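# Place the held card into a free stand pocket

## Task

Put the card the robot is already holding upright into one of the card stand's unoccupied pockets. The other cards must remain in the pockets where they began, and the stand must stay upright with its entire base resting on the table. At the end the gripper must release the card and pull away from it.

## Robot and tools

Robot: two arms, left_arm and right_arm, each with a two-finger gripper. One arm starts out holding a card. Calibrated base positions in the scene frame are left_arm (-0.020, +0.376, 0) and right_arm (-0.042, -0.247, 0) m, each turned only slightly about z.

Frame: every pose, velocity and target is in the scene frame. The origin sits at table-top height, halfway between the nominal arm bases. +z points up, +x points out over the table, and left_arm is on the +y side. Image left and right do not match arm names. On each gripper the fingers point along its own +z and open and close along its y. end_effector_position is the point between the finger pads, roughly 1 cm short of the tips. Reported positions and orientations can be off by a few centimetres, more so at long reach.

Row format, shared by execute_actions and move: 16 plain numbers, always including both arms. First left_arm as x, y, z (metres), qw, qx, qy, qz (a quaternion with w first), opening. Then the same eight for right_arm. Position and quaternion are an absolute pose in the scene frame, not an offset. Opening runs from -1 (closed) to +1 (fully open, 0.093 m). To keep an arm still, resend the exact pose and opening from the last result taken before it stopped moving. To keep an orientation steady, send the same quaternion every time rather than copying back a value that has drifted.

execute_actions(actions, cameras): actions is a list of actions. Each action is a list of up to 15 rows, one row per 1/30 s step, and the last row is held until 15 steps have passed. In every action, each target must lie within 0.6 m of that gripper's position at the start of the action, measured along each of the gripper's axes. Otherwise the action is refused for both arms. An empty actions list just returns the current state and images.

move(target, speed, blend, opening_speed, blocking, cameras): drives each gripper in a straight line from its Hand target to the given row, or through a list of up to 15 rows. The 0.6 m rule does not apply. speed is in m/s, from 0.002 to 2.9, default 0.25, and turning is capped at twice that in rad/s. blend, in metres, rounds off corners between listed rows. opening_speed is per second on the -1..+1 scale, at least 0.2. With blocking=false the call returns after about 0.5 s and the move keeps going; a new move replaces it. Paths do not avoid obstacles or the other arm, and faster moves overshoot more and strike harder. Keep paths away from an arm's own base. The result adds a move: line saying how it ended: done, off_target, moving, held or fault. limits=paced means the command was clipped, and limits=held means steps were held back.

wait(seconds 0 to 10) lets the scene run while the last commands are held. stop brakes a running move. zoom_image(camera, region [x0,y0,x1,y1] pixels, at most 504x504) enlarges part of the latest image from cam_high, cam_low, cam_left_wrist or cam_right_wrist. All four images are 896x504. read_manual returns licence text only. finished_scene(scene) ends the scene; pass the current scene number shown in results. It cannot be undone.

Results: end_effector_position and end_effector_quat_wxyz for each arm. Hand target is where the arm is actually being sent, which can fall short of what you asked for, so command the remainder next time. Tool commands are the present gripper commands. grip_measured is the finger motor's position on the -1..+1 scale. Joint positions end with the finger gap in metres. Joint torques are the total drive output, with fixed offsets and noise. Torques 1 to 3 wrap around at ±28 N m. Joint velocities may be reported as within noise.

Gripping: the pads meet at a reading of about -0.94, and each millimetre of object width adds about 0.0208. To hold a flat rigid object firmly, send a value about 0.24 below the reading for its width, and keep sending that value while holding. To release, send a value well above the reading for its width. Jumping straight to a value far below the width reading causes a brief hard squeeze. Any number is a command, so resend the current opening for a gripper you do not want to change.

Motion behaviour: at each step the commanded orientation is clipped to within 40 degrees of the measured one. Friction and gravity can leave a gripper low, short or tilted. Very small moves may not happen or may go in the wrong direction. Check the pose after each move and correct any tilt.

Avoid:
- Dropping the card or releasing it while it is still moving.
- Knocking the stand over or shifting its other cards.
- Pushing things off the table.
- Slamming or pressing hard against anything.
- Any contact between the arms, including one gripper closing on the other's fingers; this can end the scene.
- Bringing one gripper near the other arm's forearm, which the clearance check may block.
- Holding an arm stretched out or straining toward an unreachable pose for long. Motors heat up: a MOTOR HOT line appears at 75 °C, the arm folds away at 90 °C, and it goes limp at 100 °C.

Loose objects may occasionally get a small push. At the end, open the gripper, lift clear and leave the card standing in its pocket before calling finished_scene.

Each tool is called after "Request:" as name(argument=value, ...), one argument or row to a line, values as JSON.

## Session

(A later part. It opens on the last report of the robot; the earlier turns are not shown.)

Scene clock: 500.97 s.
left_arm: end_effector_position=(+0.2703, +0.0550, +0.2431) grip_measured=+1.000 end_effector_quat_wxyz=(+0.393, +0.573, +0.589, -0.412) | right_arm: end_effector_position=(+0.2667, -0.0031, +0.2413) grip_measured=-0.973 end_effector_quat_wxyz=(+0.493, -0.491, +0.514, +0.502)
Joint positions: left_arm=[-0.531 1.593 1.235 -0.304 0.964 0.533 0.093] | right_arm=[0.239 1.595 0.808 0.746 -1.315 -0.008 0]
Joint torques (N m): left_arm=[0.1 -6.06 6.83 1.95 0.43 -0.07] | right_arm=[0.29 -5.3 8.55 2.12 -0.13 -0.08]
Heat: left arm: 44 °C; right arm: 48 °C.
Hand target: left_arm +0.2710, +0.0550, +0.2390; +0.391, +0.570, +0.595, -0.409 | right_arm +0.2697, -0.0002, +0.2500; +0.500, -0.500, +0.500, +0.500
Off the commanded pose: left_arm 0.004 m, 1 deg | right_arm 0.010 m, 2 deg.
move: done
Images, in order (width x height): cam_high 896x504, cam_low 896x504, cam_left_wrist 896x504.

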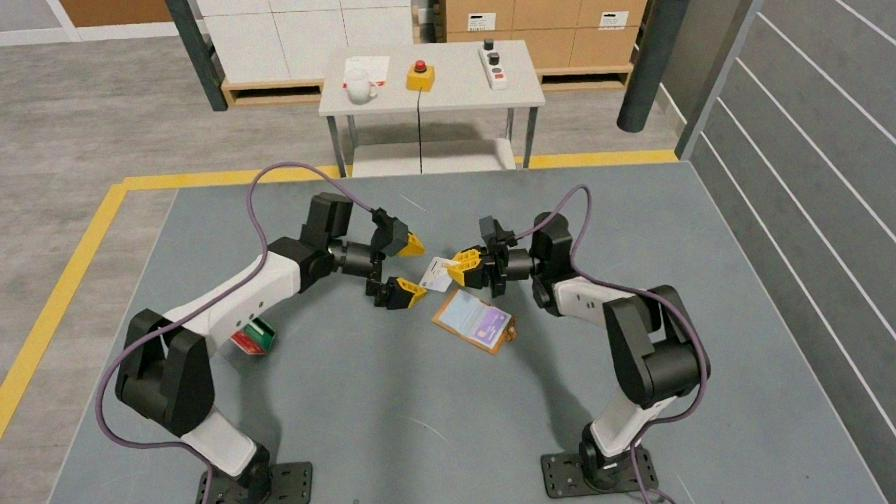

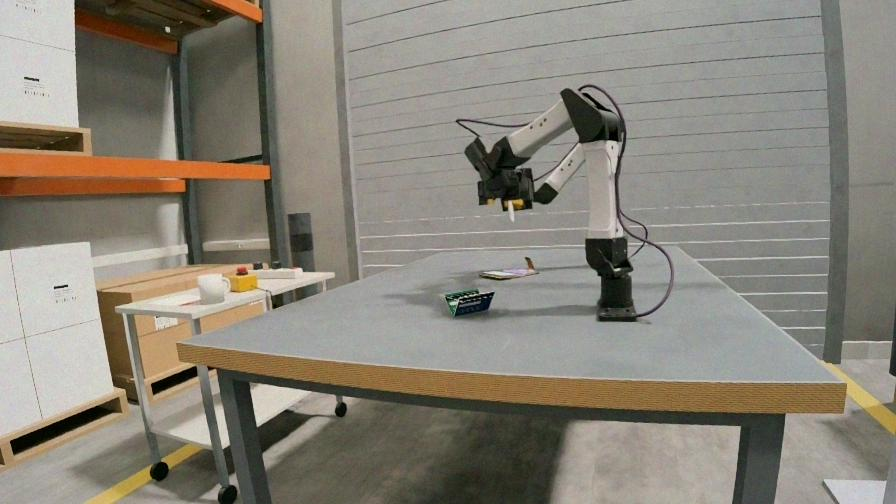

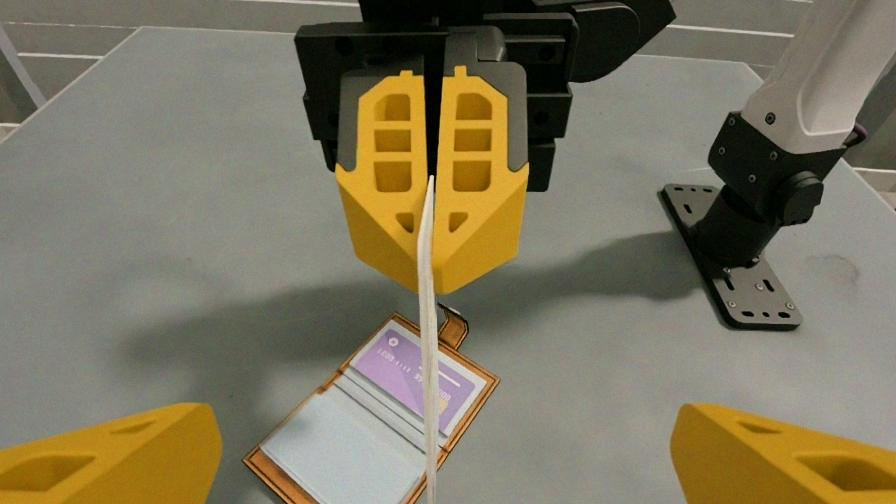

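Request:
move(
  target=[0.279,0.045,0.237,0.3917,0.5699,0.5956,-0.4094,1,0.27,0.0,0.25,0.5,-0.5,0.5,0.5,-1],
  speed=0.04,
  cameras=["cam_left_wrist","cam_high","cam_low"],
)

Request:
zoom_image(
  camera="cam_high",
  region=[360, 210, 500, 310],
)

Request:
zoom_image(
  camera="cam_left_wrist",
  region=[200, 250, 700, 504],
)

Scene clock: 515.67 s.
left_arm: end_effector_position=(+0.2727, +0.0494, +0.2362) grip_measured=+1.000 end_effector_quat_wxyz=(+0.389, +0.571, +0.593, -0.413) | right_arm: end_effector_position=(+0.2667, -0.0031, +0.2413) grip_measured=-0.973 end_effector_quat_wxyz=(+0.493, -0.491, +0.514, +0.502)
Joint positions: left_arm=[-0.542 1.616 1.235 -0.282 0.953 0.518 0.093] | right_arm=[0.239 1.595 0.808 0.746 -1.315 -0.008 0]
Joint torques (N m): left_arm=[-0.12 -4.7 9.92 1.95 0.36 -0.04] | right_arm=[0.29 -5.29 8.55 2.12 -0.12 -0.08]
Heat: left arm: 43 °C; right arm: 48 °C.
Hand target: left_arm +0.2788, +0.0452, +0.2371; +0.392, +0.570, +0.595, -0.409 | right_arm +0.2697, -0.0002, +0.2499; +0.500, -0.500, +0.500, +0.500
Off the commanded pose: left_arm 0.008 m, 1 deg | right_arm 0.010 m, 2 deg.
move: done
Images, in order (width x height): cam_high 896x504, cam_low 896x504, cam_left_wrist 896x504.

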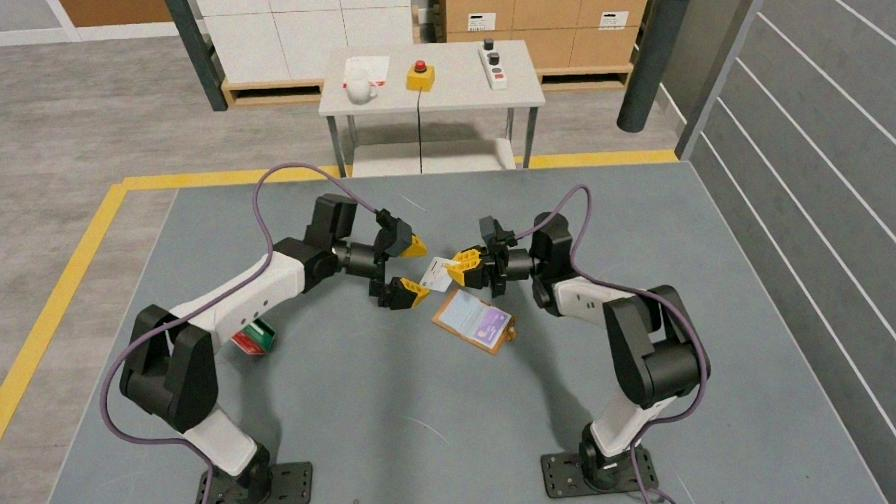

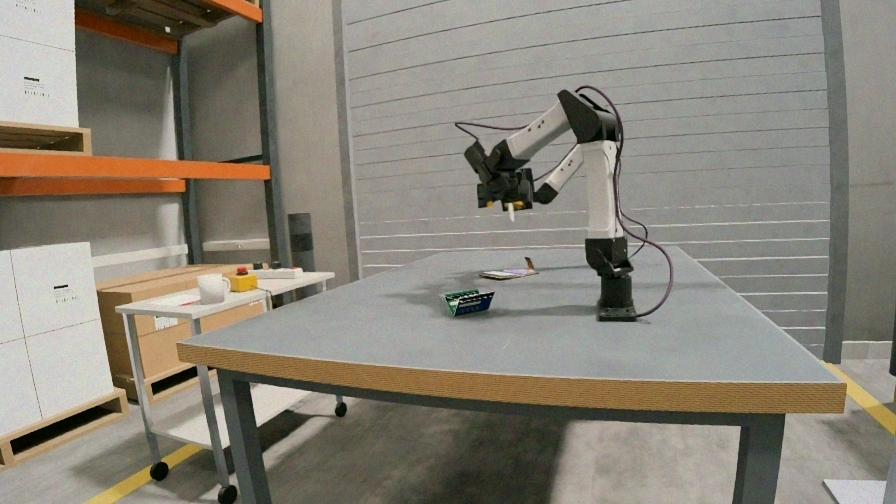

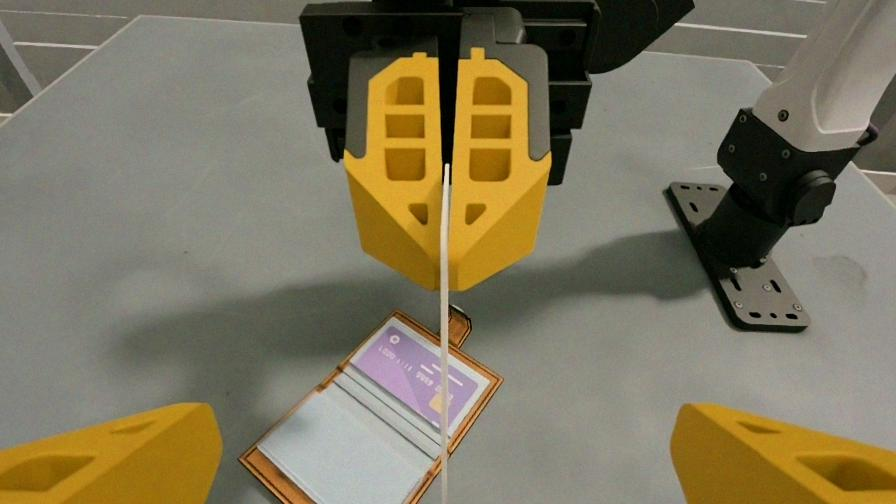

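Scaled by 3.600 (camera's finer frame: 1280x720).

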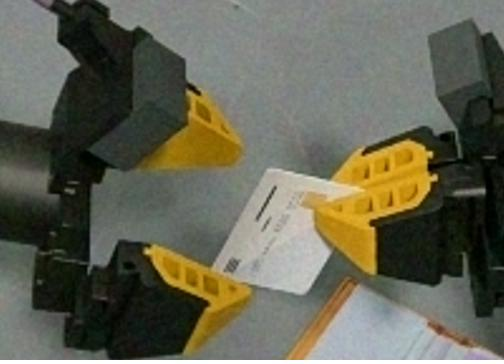

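Scaled by 1.008 (camera's finer frame: 1280x720).

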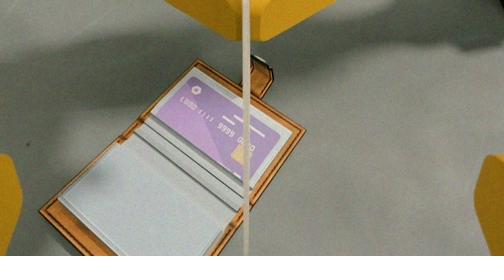

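Request:
move(
  target=[0.279,0.040,0.2355,0.3917,0.5699,0.5956,-0.4094,1,0.27,0.0,0.25,0.5,-0.5,0.5,0.5,-1],
  speed=0.04,
  cameras=["cam_high"],
)

Request:
zoom_image(
  camera="cam_high",
  region=[360, 210, 500, 310],
)

Request:
move(
  target=[0.279,0.040,0.2355,0.3917,0.5699,0.5956,-0.4094,-0.7,0.27,0.0,0.25,0.5,-0.5,0.5,0.5,-1],
  speed=0.04,
  opening_speed=1,
  cameras=["cam_high","cam_left_wrist"],
)

Request:
zoom_image(
  camera="cam_left_wrist",
  region=[340, 150, 550, 504],
)

Request:
zoom_image(
  camera="cam_high",
  region=[380, 220, 480, 300],
)

Scene clock: 523.83 s.
left_arm: end_effector_position=(+0.2728, +0.0446, +0.2359) grip_measured=+1.000 end_effector_quat_wxyz=(+0.390, +0.572, +0.592, -0.413) | right_arm: end_effector_position=(+0.2667, -0.0031, +0.2413) grip_measured=-0.973 end_effector_quat_wxyz=(+0.493, -0.491, +0.514, +0.502)
Joint positions: left_arm=[-0.555 1.623 1.237 -0.264 0.944 0.505 0.093] | right_arm=[0.239 1.595 0.808 0.746 -1.315 -0.008 0]
Joint torques (N m): left_arm=[-0.08 -4.63 9.8 1.96 0.33 -0.01] | right_arm=[0.31 -5.3 8.57 2.12 -0.13 -0.07]
Heat: left arm: 43 °C; right arm: 48 °C.
Hand target: left_arm +0.2788, +0.0402, +0.2355; +0.392, +0.570, +0.595, -0.409 | right_arm +0.2697, -0.0002, +0.2499; +0.500, -0.500, +0.500, +0.500
Off the commanded pose: left_arm 0.008 m, 1 deg | right_arm 0.010 m, 2 deg.
move: done

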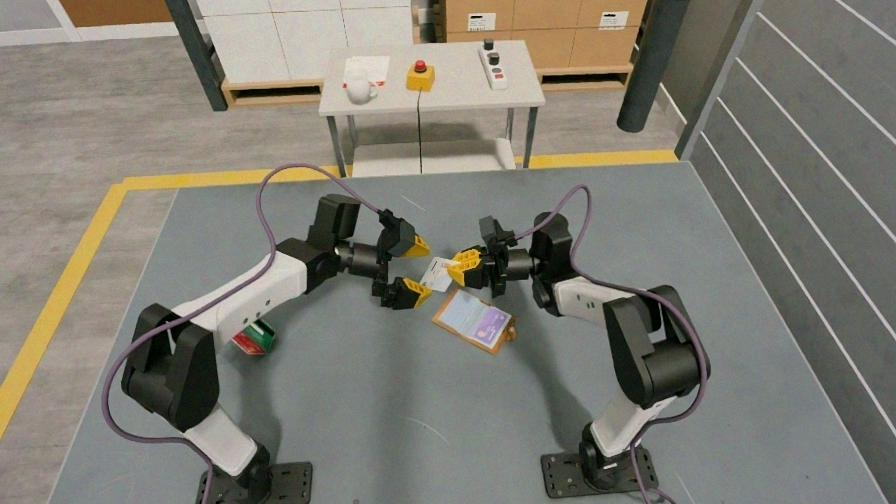

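Scaled by 3.600 (camera's finer frame: 1280x720).

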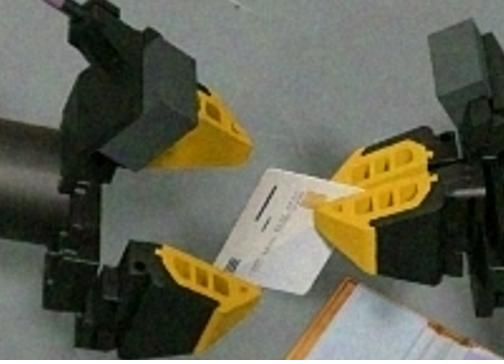

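Scene clock: 525.77 s.
left_arm: end_effector_position=(+0.2730, +0.0446, +0.2360) grip_measured=-0.698 end_effector_quat_wxyz=(+0.390, +0.571, +0.592, -0.413) | right_arm: end_effector_position=(+0.2667, -0.0031, +0.2413) grip_measured=-0.973 end_effector_quat_wxyz=(+0.493, -0.491, +0.514, +0.502)
Joint positions: left_arm=[-0.555 1.623 1.237 -0.263 0.943 0.504 0.012] | right_arm=[0.239 1.595 0.808 0.746 -1.315 -0.008 0]
Joint torques (N m): left_arm=[-0.12 -4.6 9.81 1.98 0.35 -0.01] | right_arm=[0.29 -5.3 8.58 2.12 -0.12 -0.08]
Heat: left arm: 43 °C; right arm: 48 °C.
Hand target: left_arm +0.2788, +0.0402, +0.2354; +0.392, +0.570, +0.596, -0.409 | right_arm +0.2697, -0.0002, +0.2499; +0.500, -0.500, +0.500, +0.500
Off the commanded pose: left_arm 0.008 m, 1 deg | right_arm 0.010 m, 2 deg.
move: done

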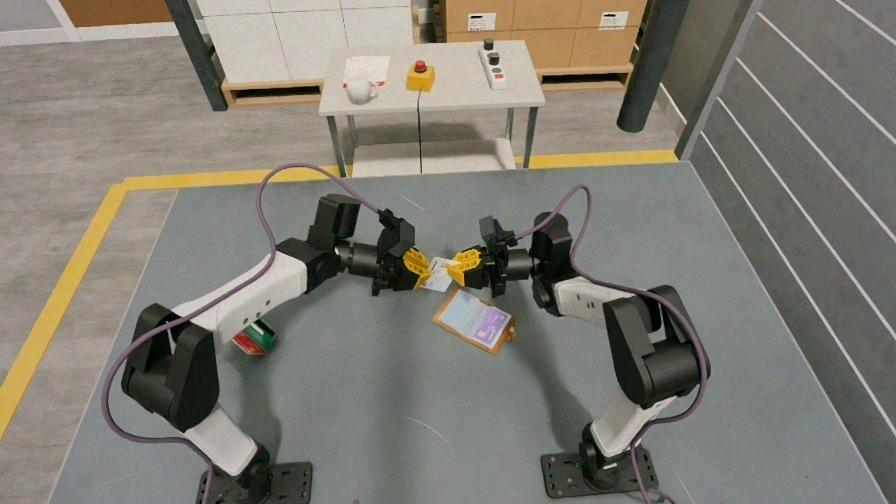

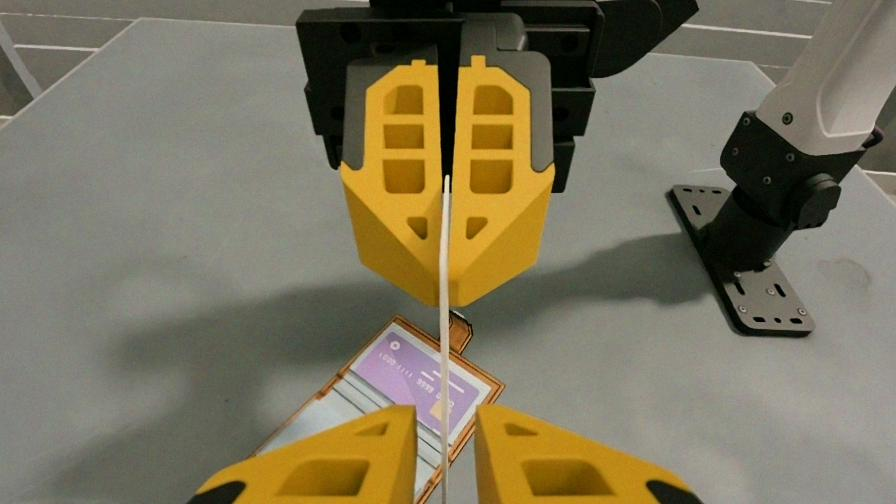

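Scaled by 1.424 (camera's finer frame: 1280x720).

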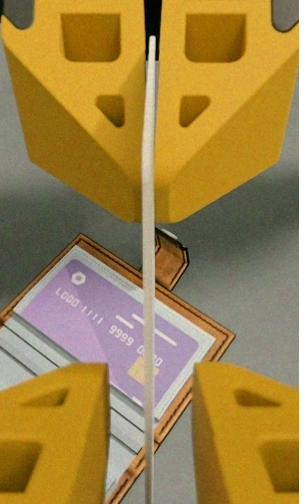

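Scaled by 5.040 (camera's finer frame: 1280x720).

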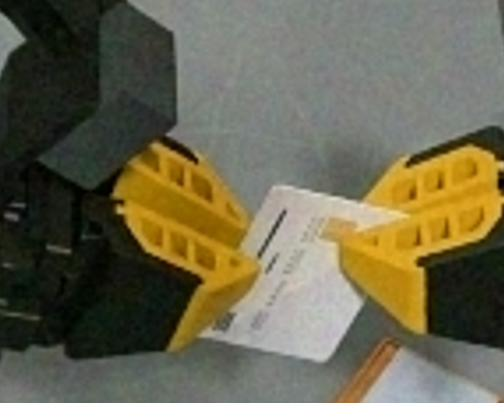

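Request:
move(
  target=[0.279,0.040,0.2355,0.3917,0.5699,0.5956,-0.4094,-1,0.27,0.0,0.25,0.5,-0.5,0.5,0.5,-1],
  speed=0.04,
  opening_speed=0.4,
  cameras=["cam_high","cam_left_wrist"],
)

Request:
zoom_image(
  camera="cam_left_wrist",
  region=[340, 150, 550, 504],
)

Request:
zoom_image(
  camera="cam_high",
  region=[380, 220, 480, 300],
)

Scene clock: 538.40 s.
left_arm: end_effector_position=(+0.2732, +0.0445, +0.2360) grip_measured=-0.987 end_effector_quat_wxyz=(+0.390, +0.571, +0.592, -0.413) | right_arm: end_effector_position=(+0.2664, -0.0031, +0.2414) grip_measured=-0.973 end_effector_quat_wxyz=(+0.492, -0.492, +0.513, +0.502)
Joint positions: left_arm=[-0.555 1.623 1.237 -0.262 0.942 0.504 0] | right_arm=[0.239 1.595 0.808 0.747 -1.316 -0.008 0]
Joint torques (N m): left_arm=[-0.12 -4.62 9.81 1.97 0.36 0] | right_arm=[0.31 -5.3 8.57 2.11 -0.11 -0.07]
Heat: left arm: 42 °C; right arm: 48 °C.
Hand target: left_arm +0.2788, +0.0402, +0.2355; +0.392, +0.570, +0.595, -0.409 | right_arm +0.2697, -0.0002, +0.2500; +0.500, -0.500, +0.500, +0.500
Off the commanded pose: left_arm 0.007 m, 1 deg | right_arm 0.010 m, 2 deg.
move: done

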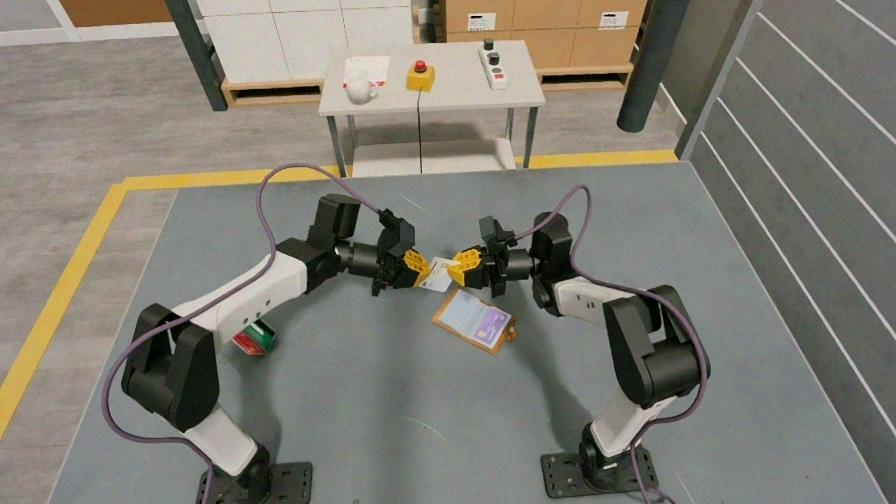

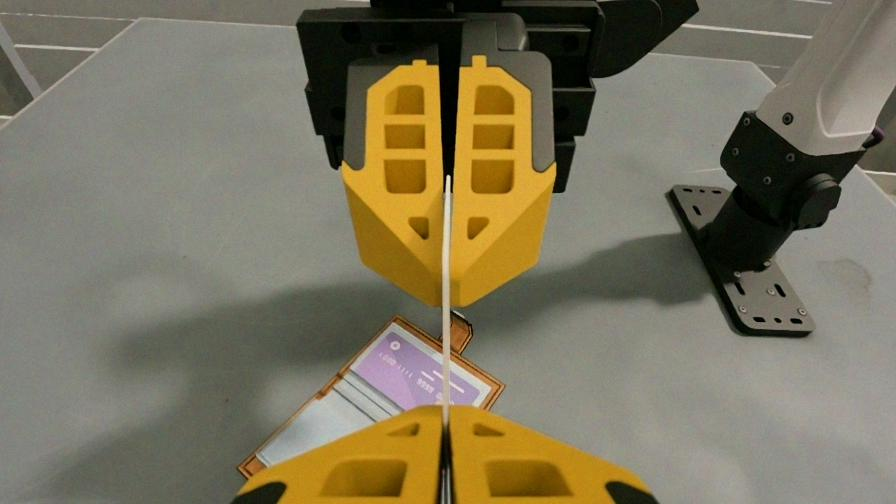

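Scaled by 1.424 (camera's finer frame: 1280x720).

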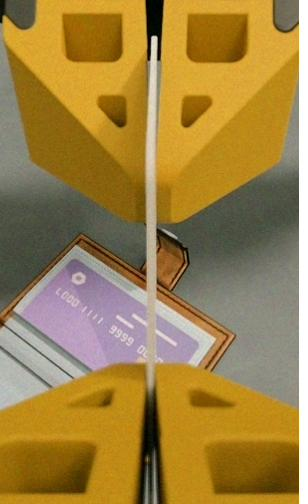

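Scaled by 5.040 (camera's finer frame: 1280x720).

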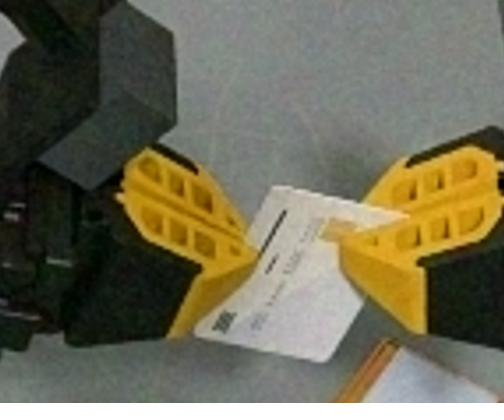

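Request:
move(
  target=[0.279,0.040,0.2355,0.3917,0.5699,0.5956,-0.4094,-1,0.27,0.0,0.25,0.5,-0.5,0.5,0.5,-0.4],
  speed=0.04,
  opening_speed=0.5,
  cameras=["cam_high","cam_left_wrist"],
)

Request:
zoom_image(
  camera="cam_high",
  region=[380, 220, 480, 300],
)

Scene clock: 549.57 s.
left_arm: end_effector_position=(+0.2732, +0.0445, +0.2360) grip_measured=-0.987 end_effector_quat_wxyz=(+0.390, +0.571, +0.592, -0.413) | right_arm: end_effector_position=(+0.2664, -0.0031, +0.2414) grip_measured=-0.402 end_effector_quat_wxyz=(+0.492, -0.492, +0.513, +0.502)
Joint positions: left_arm=[-0.555 1.623 1.237 -0.262 0.942 0.504 0] | right_arm=[0.239 1.595 0.808 0.747 -1.316 -0.008 0.026]
Joint torques (N m): left_arm=[-0.12 -4.6 9.83 1.98 0.36 -0.01] | right_arm=[0.31 -5.3 8.55 2.11 -0.11 -0.08]
Heat: left arm: 42 °C; right arm: 49 °C.
Hand target: left_arm +0.2788, +0.0402, +0.2355; +0.392, +0.570, +0.595, -0.409 | right_arm +0.2697, -0.0002, +0.2500; +0.500, -0.500, +0.500, +0.500
Off the commanded pose: left_arm 0.007 m, 1 deg | right_arm 0.010 m, 2 deg.
move: done

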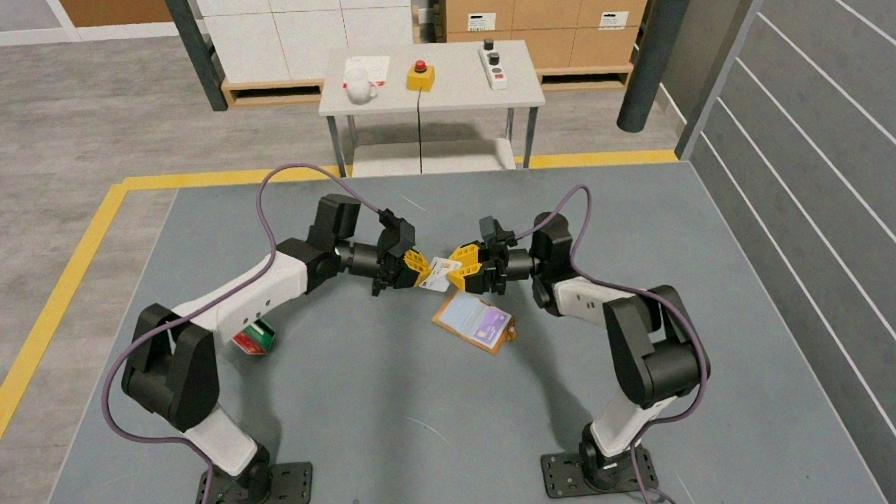

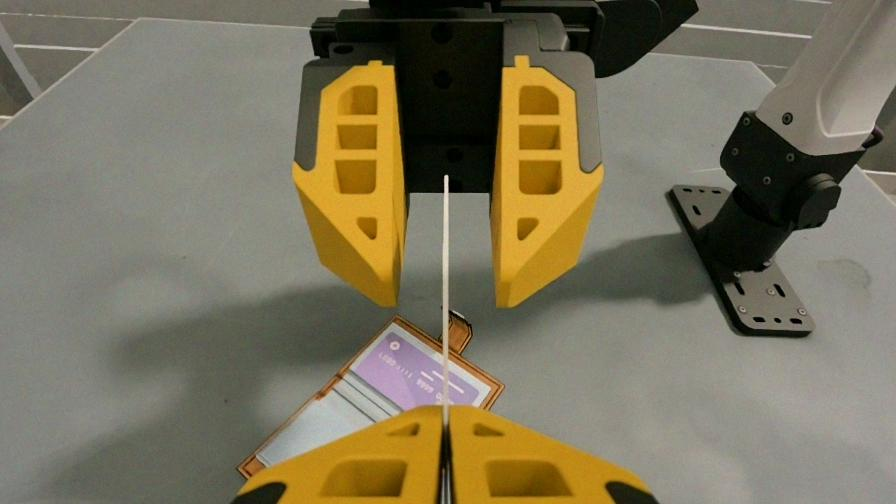

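Scaled by 5.040 (camera's finer frame: 1280x720).

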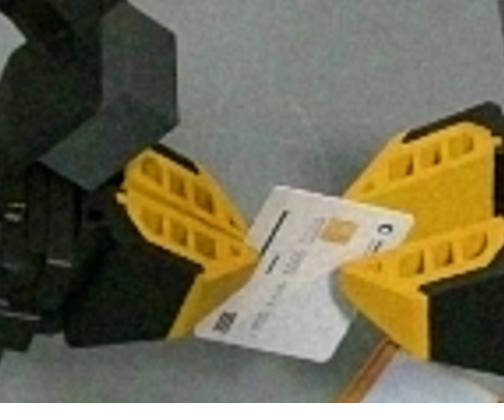

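Request:
move(
  target=[
    [0.279,0.040,0.2355,0.3917,0.5699,0.5956,-0.4094,-1,0.267,-0.08,0.25,0.5,-0.5,0.5,0.5,-0.4],
    [0.279,0.040,0.2355,0.3917,0.5699,0.5956,-0.4094,-1,0.29,-0.17,0.22,0.653,-0.271,0.653,0.271,-0.4],
  ],
  speed=0.1,
  blend=0.02,
)

Request:
zoom_image(
  camera="cam_high",
  region=[360, 200, 500, 310],
)

Request:
zoom_image(
  camera="cam_low",
  region=[450, 130, 570, 240],
)

Request:
zoom_image(
  camera="cam_left_wrist",
  region=[340, 150, 550, 504],
)

Scene clock: 561.63 s.
left_arm: end_effector_position=(+0.2732, +0.0445, +0.2360) grip_measured=-0.987 end_effector_quat_wxyz=(+0.390, +0.571, +0.592, -0.413) | right_arm: end_effector_position=(+0.2920, -0.1676, +0.2166) grip_measured=-0.402 end_effector_quat_wxyz=(+0.644, -0.273, +0.657, +0.280)
Joint positions: left_arm=[-0.555 1.623 1.237 -0.262 0.942 0.504 0] | right_arm=[-0.192 1.264 0.414 0.824 -0.992 -0.006 0.026]
Joint torques (N m): left_arm=[-0.12 -4.62 9.81 1.98 0.36 -0.01] | right_arm=[-0.64 -4.83 5.05 2.42 0.12 -0.06]
Heat: left arm: 42 °C; right arm: 47 °C.
Hand target: left_arm +0.2788, +0.0402, +0.2355; +0.392, +0.570, +0.595, -0.409 | right_arm +0.2900, -0.1699, +0.2199; +0.653, -0.271, +0.653, +0.271
Off the commanded pose: left_arm 0.007 m, 1 deg | right_arm 0.005 m, 2 deg.
move: done

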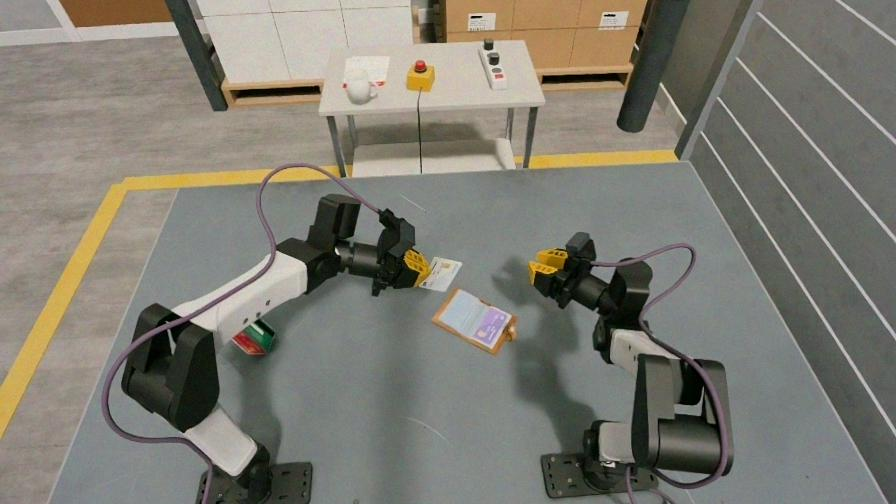

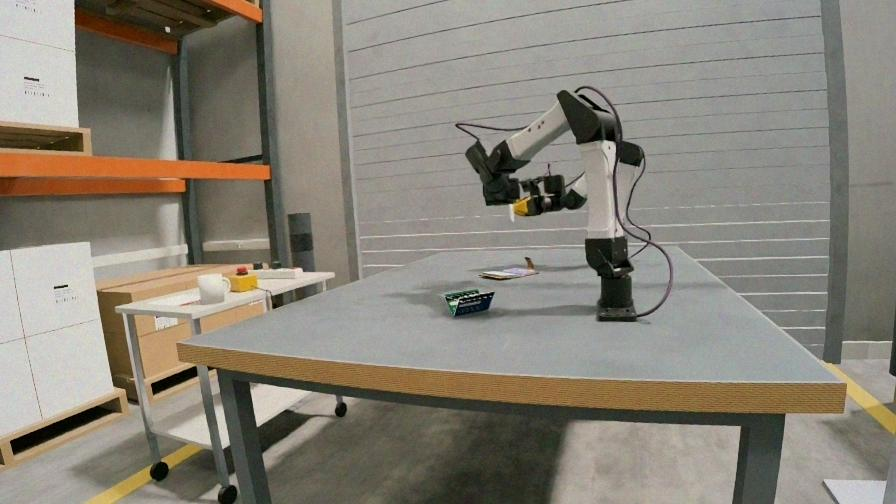

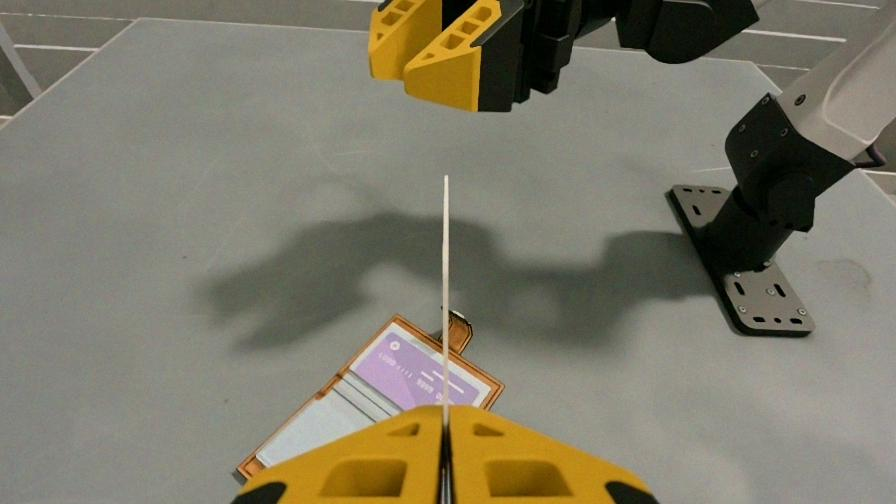

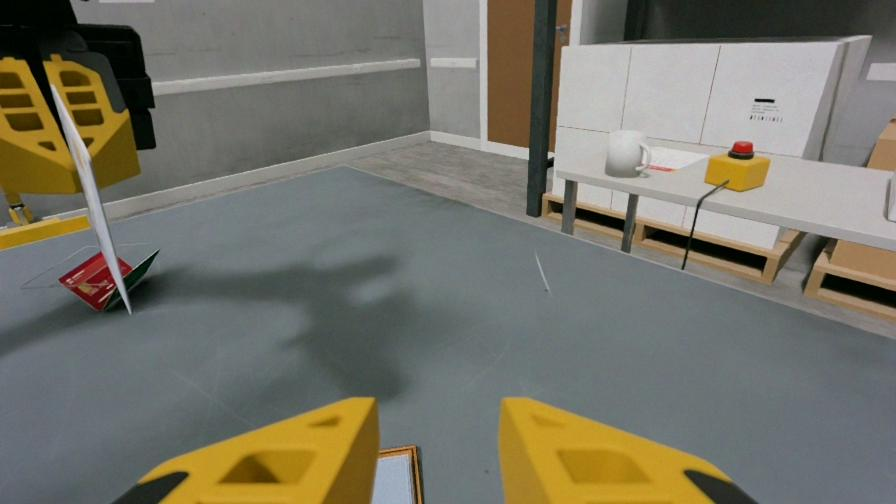

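Scaled by 3.600 (camera's finer frame: 1280x720).

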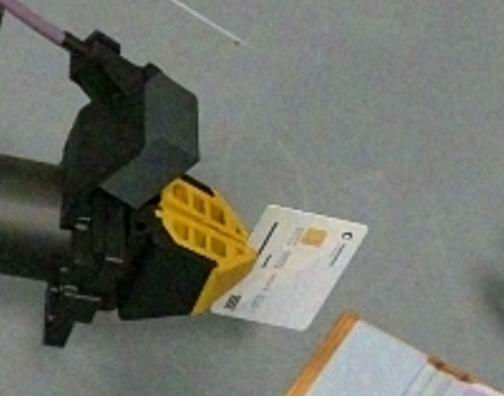

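Scaled by 4.200 (camera's finer frame: 1280x720).

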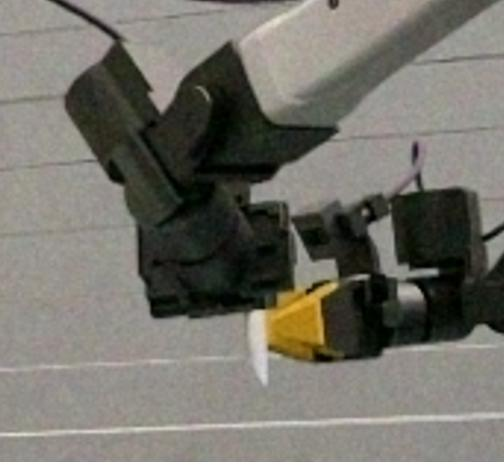

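Scaled by 1.424 (camera's finer frame: 1280x720).

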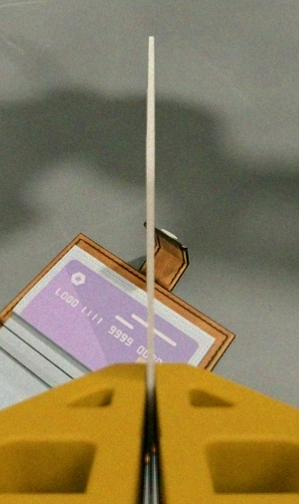

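Request:
move(
  target=[
    [0.29,0.24,0.27,0.06,-0.15,0.987,0,-1,0.28,-0.10,0.18,0.5,-0.5,0.5,0.5,-0.4],
    [0.235,0.475,0.20,0,-0.391,0.920,0,-1,0.27,0.0,0.14,0.5,-0.5,0.5,0.5,-0.4],
  ],
  speed=0.15,
  blend=0.03,
)

Request:
zoom_image(
  camera="cam_right_wrist",
  region=[300, 50, 650, 350],
)

Request:
zoom_image(
  camera="cam_left_wrist",
  region=[240, 100, 640, 504],
)

Request:
zoom_image(
  camera="cam_low",
  region=[420, 210, 540, 330],
)

Scene clock: 598.30 s.
left_arm: end_effector_position=(+0.2377, +0.4774, +0.2064) grip_measured=-0.987 end_effector_quat_wxyz=(+0.031, -0.397, +0.917, +0.003) | right_arm: end_effector_position=(+0.2672, -0.0016, +0.1395) grip_measured=-0.402 end_effector_quat_wxyz=(+0.492, -0.499, +0.504, +0.504)
Joint positions: left_arm=[0.348 1.569 1.614 -1.553 -0.009 -0.449 0] | right_arm=[0.24 1.943 0.673 1.238 -1.333 -0.014 0.026]
Joint torques (N m): left_arm=[0.4 -3.45 5.78 0.5 0.18 0.21] | right_arm=[0.16 -6.48 4.93 2.21 0.08 -0.07]
Heat: left arm: 42 °C; right arm: 43 °C.
Hand target: left_arm +0.2349, +0.4750, +0.1998; +0.011, -0.391, +0.920, -0.001 | right_arm +0.2699, -0.0001, +0.1401; +0.499, -0.501, +0.501, +0.499
Off the commanded pose: left_arm 0.007 m, 4 deg | right_arm 0.003 m, 1 deg.
joint sent to its limit (left arm) — joint 4 (wrist pitch), lower limit. The joint targets still meet the commanded pose.
move: off_target (left_arm)

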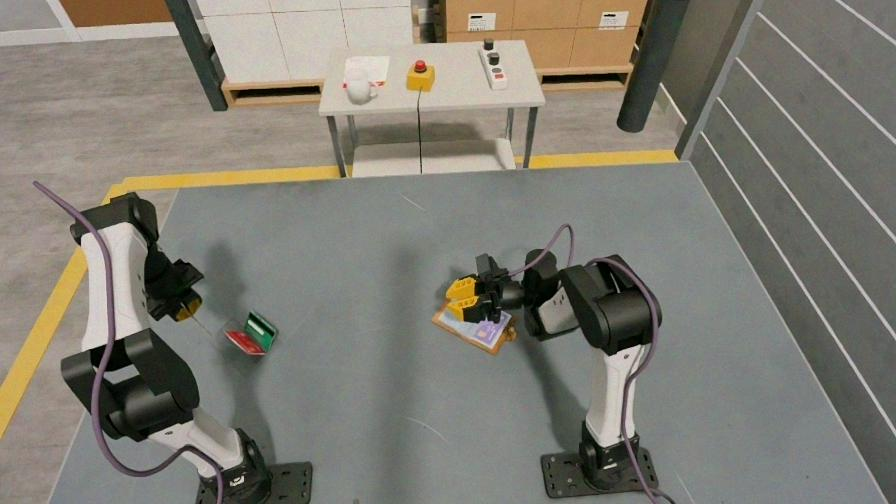

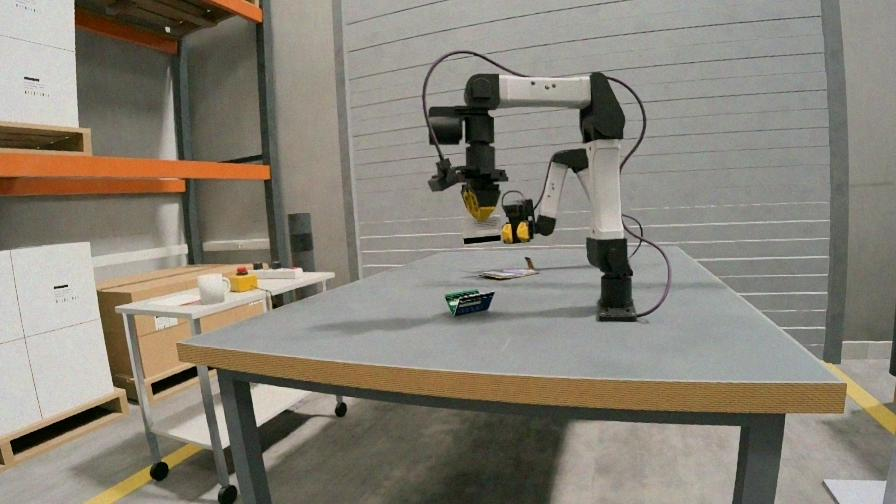

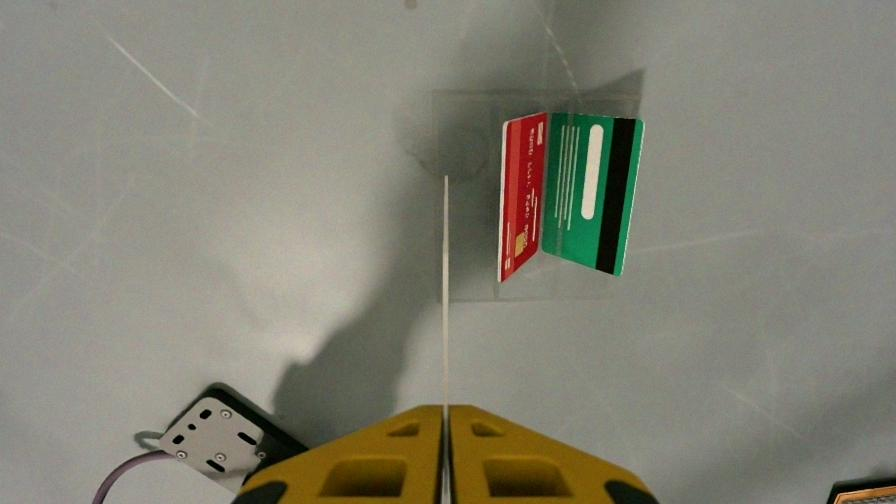

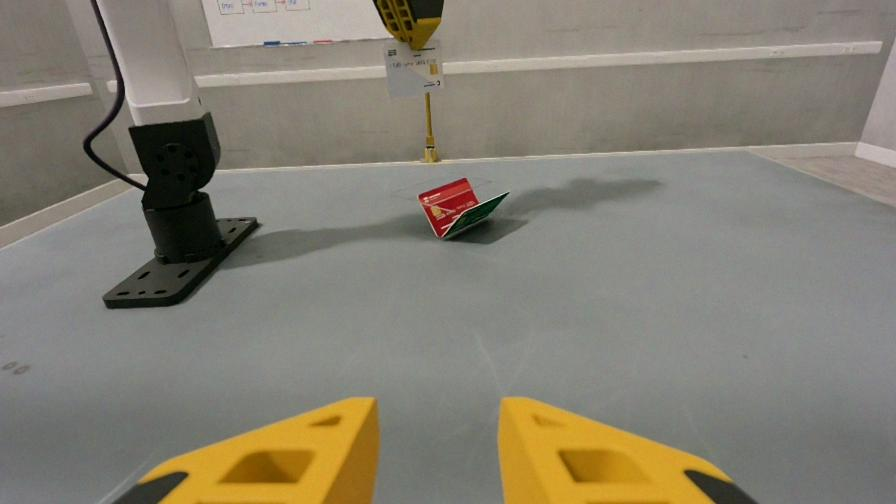

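Scaled by 1.440 (camera's finer frame: 1280x720).

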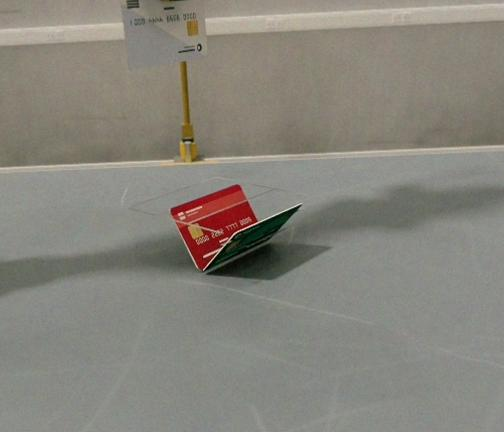

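Scaled by 1.248 (camera's finer frame: 1280x720).

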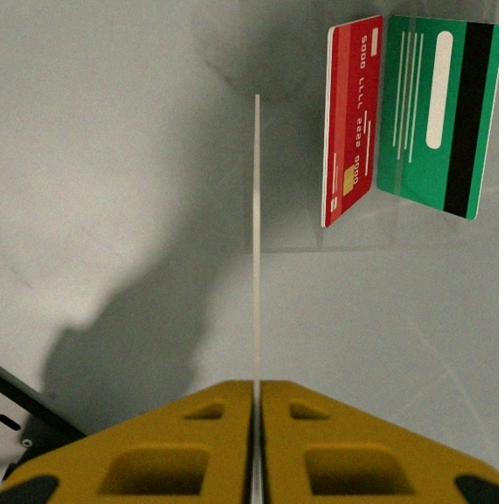

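Scaled by 4.200 (camera's finer frame: 1280x720).

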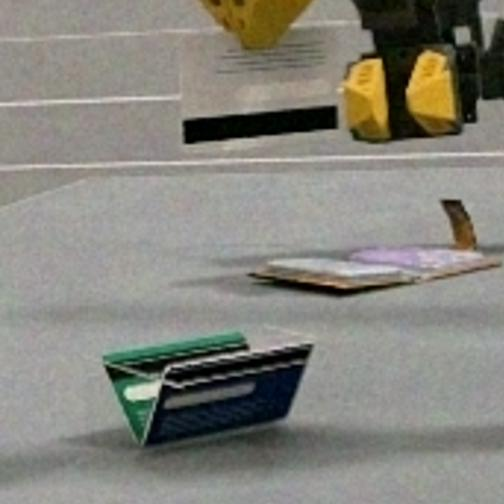

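Request:
move(
  target=[0.2545,0.477,0.168,0,-0.391,0.920,0,-1,0.27,0.0,0.14,0.5,-0.5,0.5,0.5,-0.4],
  speed=0.08,
  cameras=["cam_left_wrist","cam_right_wrist","cam_low"],
)

Request:
zoom_image(
  camera="cam_left_wrist",
  region=[340, 30, 740, 430],
)

Request:
zoom_image(
  camera="cam_right_wrist",
  region=[370, 20, 540, 260],
)

Request:
zoom_image(
  camera="cam_low",
  region=[420, 210, 540, 330],
)

Scene clock: 626.73 s.
left_arm: end_effector_position=(+0.2511, +0.4789, +0.1743) grip_measured=-0.987 end_effector_quat_wxyz=(+0.006, -0.392, +0.920, +0.004) | right_arm: end_effector_position=(+0.2673, -0.0016, +0.1401) grip_measured=-0.402 end_effector_quat_wxyz=(+0.493, -0.499, +0.504, +0.504)
Joint positions: left_arm=[0.336 1.639 1.557 -1.478 -0.009 -0.449 0] | right_arm=[0.24 1.943 0.673 1.243 -1.333 -0.011 0.026]
Joint torques (N m): left_arm=[-0.13 -4.11 5.97 0.65 0.18 0.04] | right_arm=[0.17 -6.34 4.92 2.21 0.1 -0.08]
Heat: left arm: 40 °C; right arm: 41 °C.
Hand target: left_arm +0.2543, +0.4770, +0.1681; +0.000, -0.391, +0.920, +0.000 | right_arm +0.2699, -0.0001, +0.1400; +0.500, -0.500, +0.500, +0.500
Off the commanded pose: left_arm 0.007 m, 1 deg | right_arm 0.003 m, 1 deg.
move: done
Images, in order (width x height): cam_low 896x504, cam_left_wrist 896x504, cam_right_wrist 896x504.

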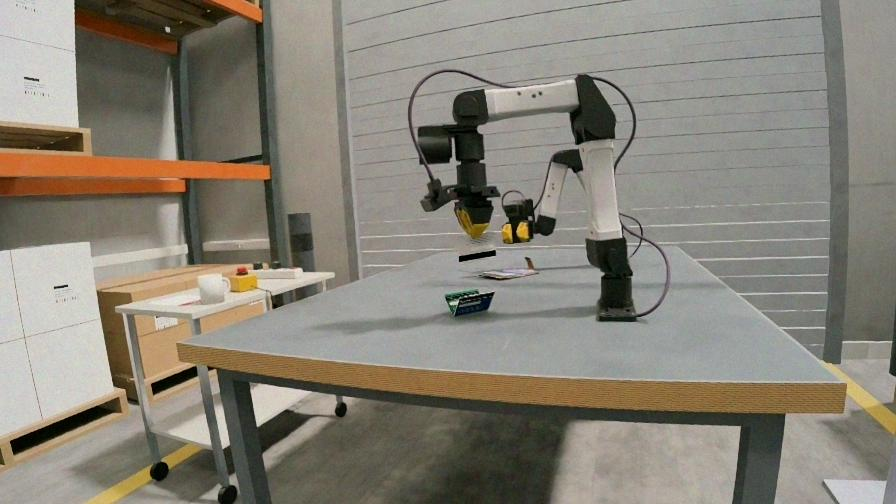

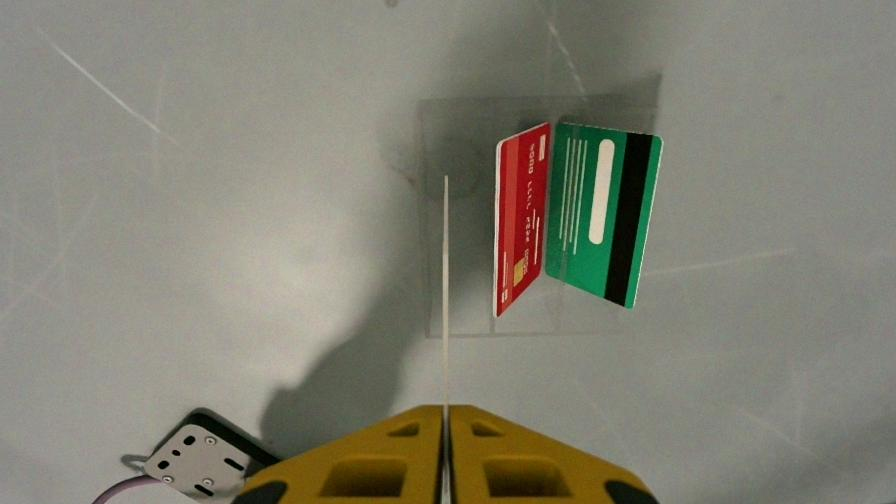

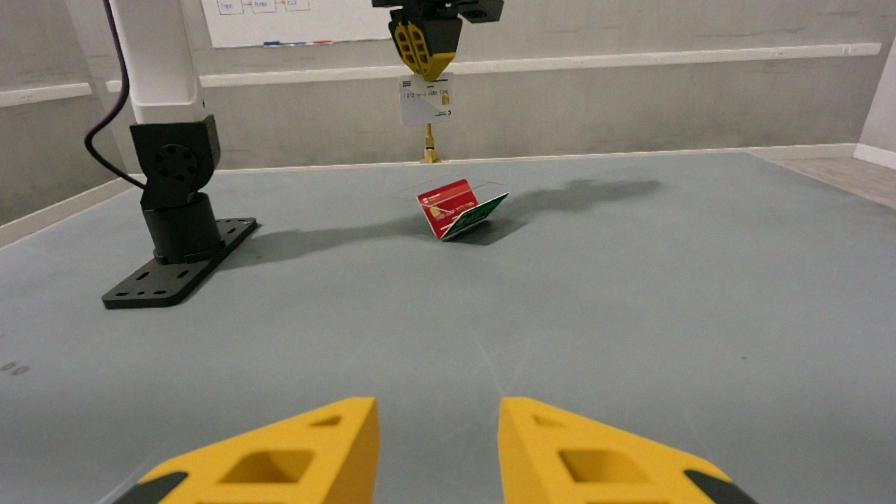

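Scaled by 1.260 (camera's finer frame: 1280x720).

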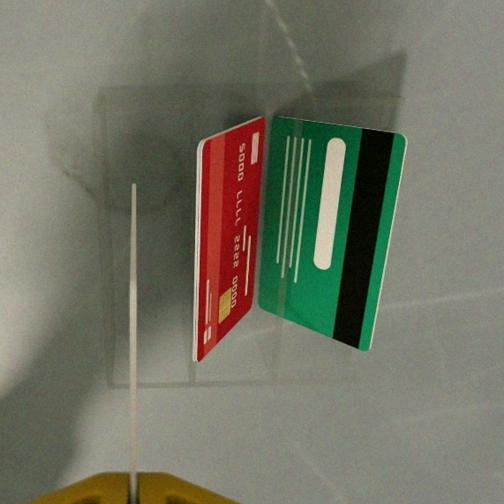

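Scaled by 2.100 (camera's finer frame: 1280x720).

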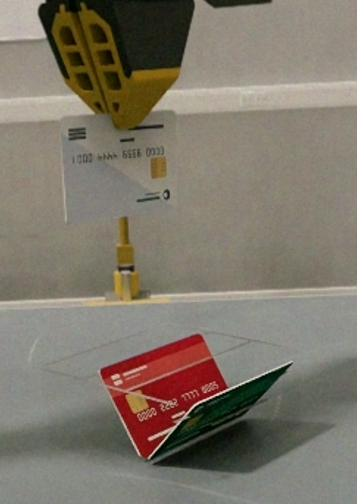

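Scaled by 4.200 (camera's finer frame: 1280x720).

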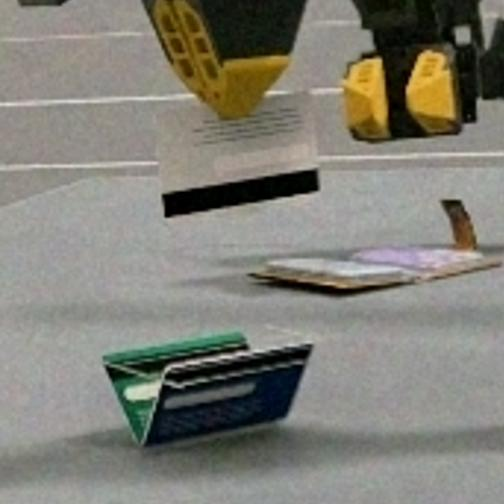

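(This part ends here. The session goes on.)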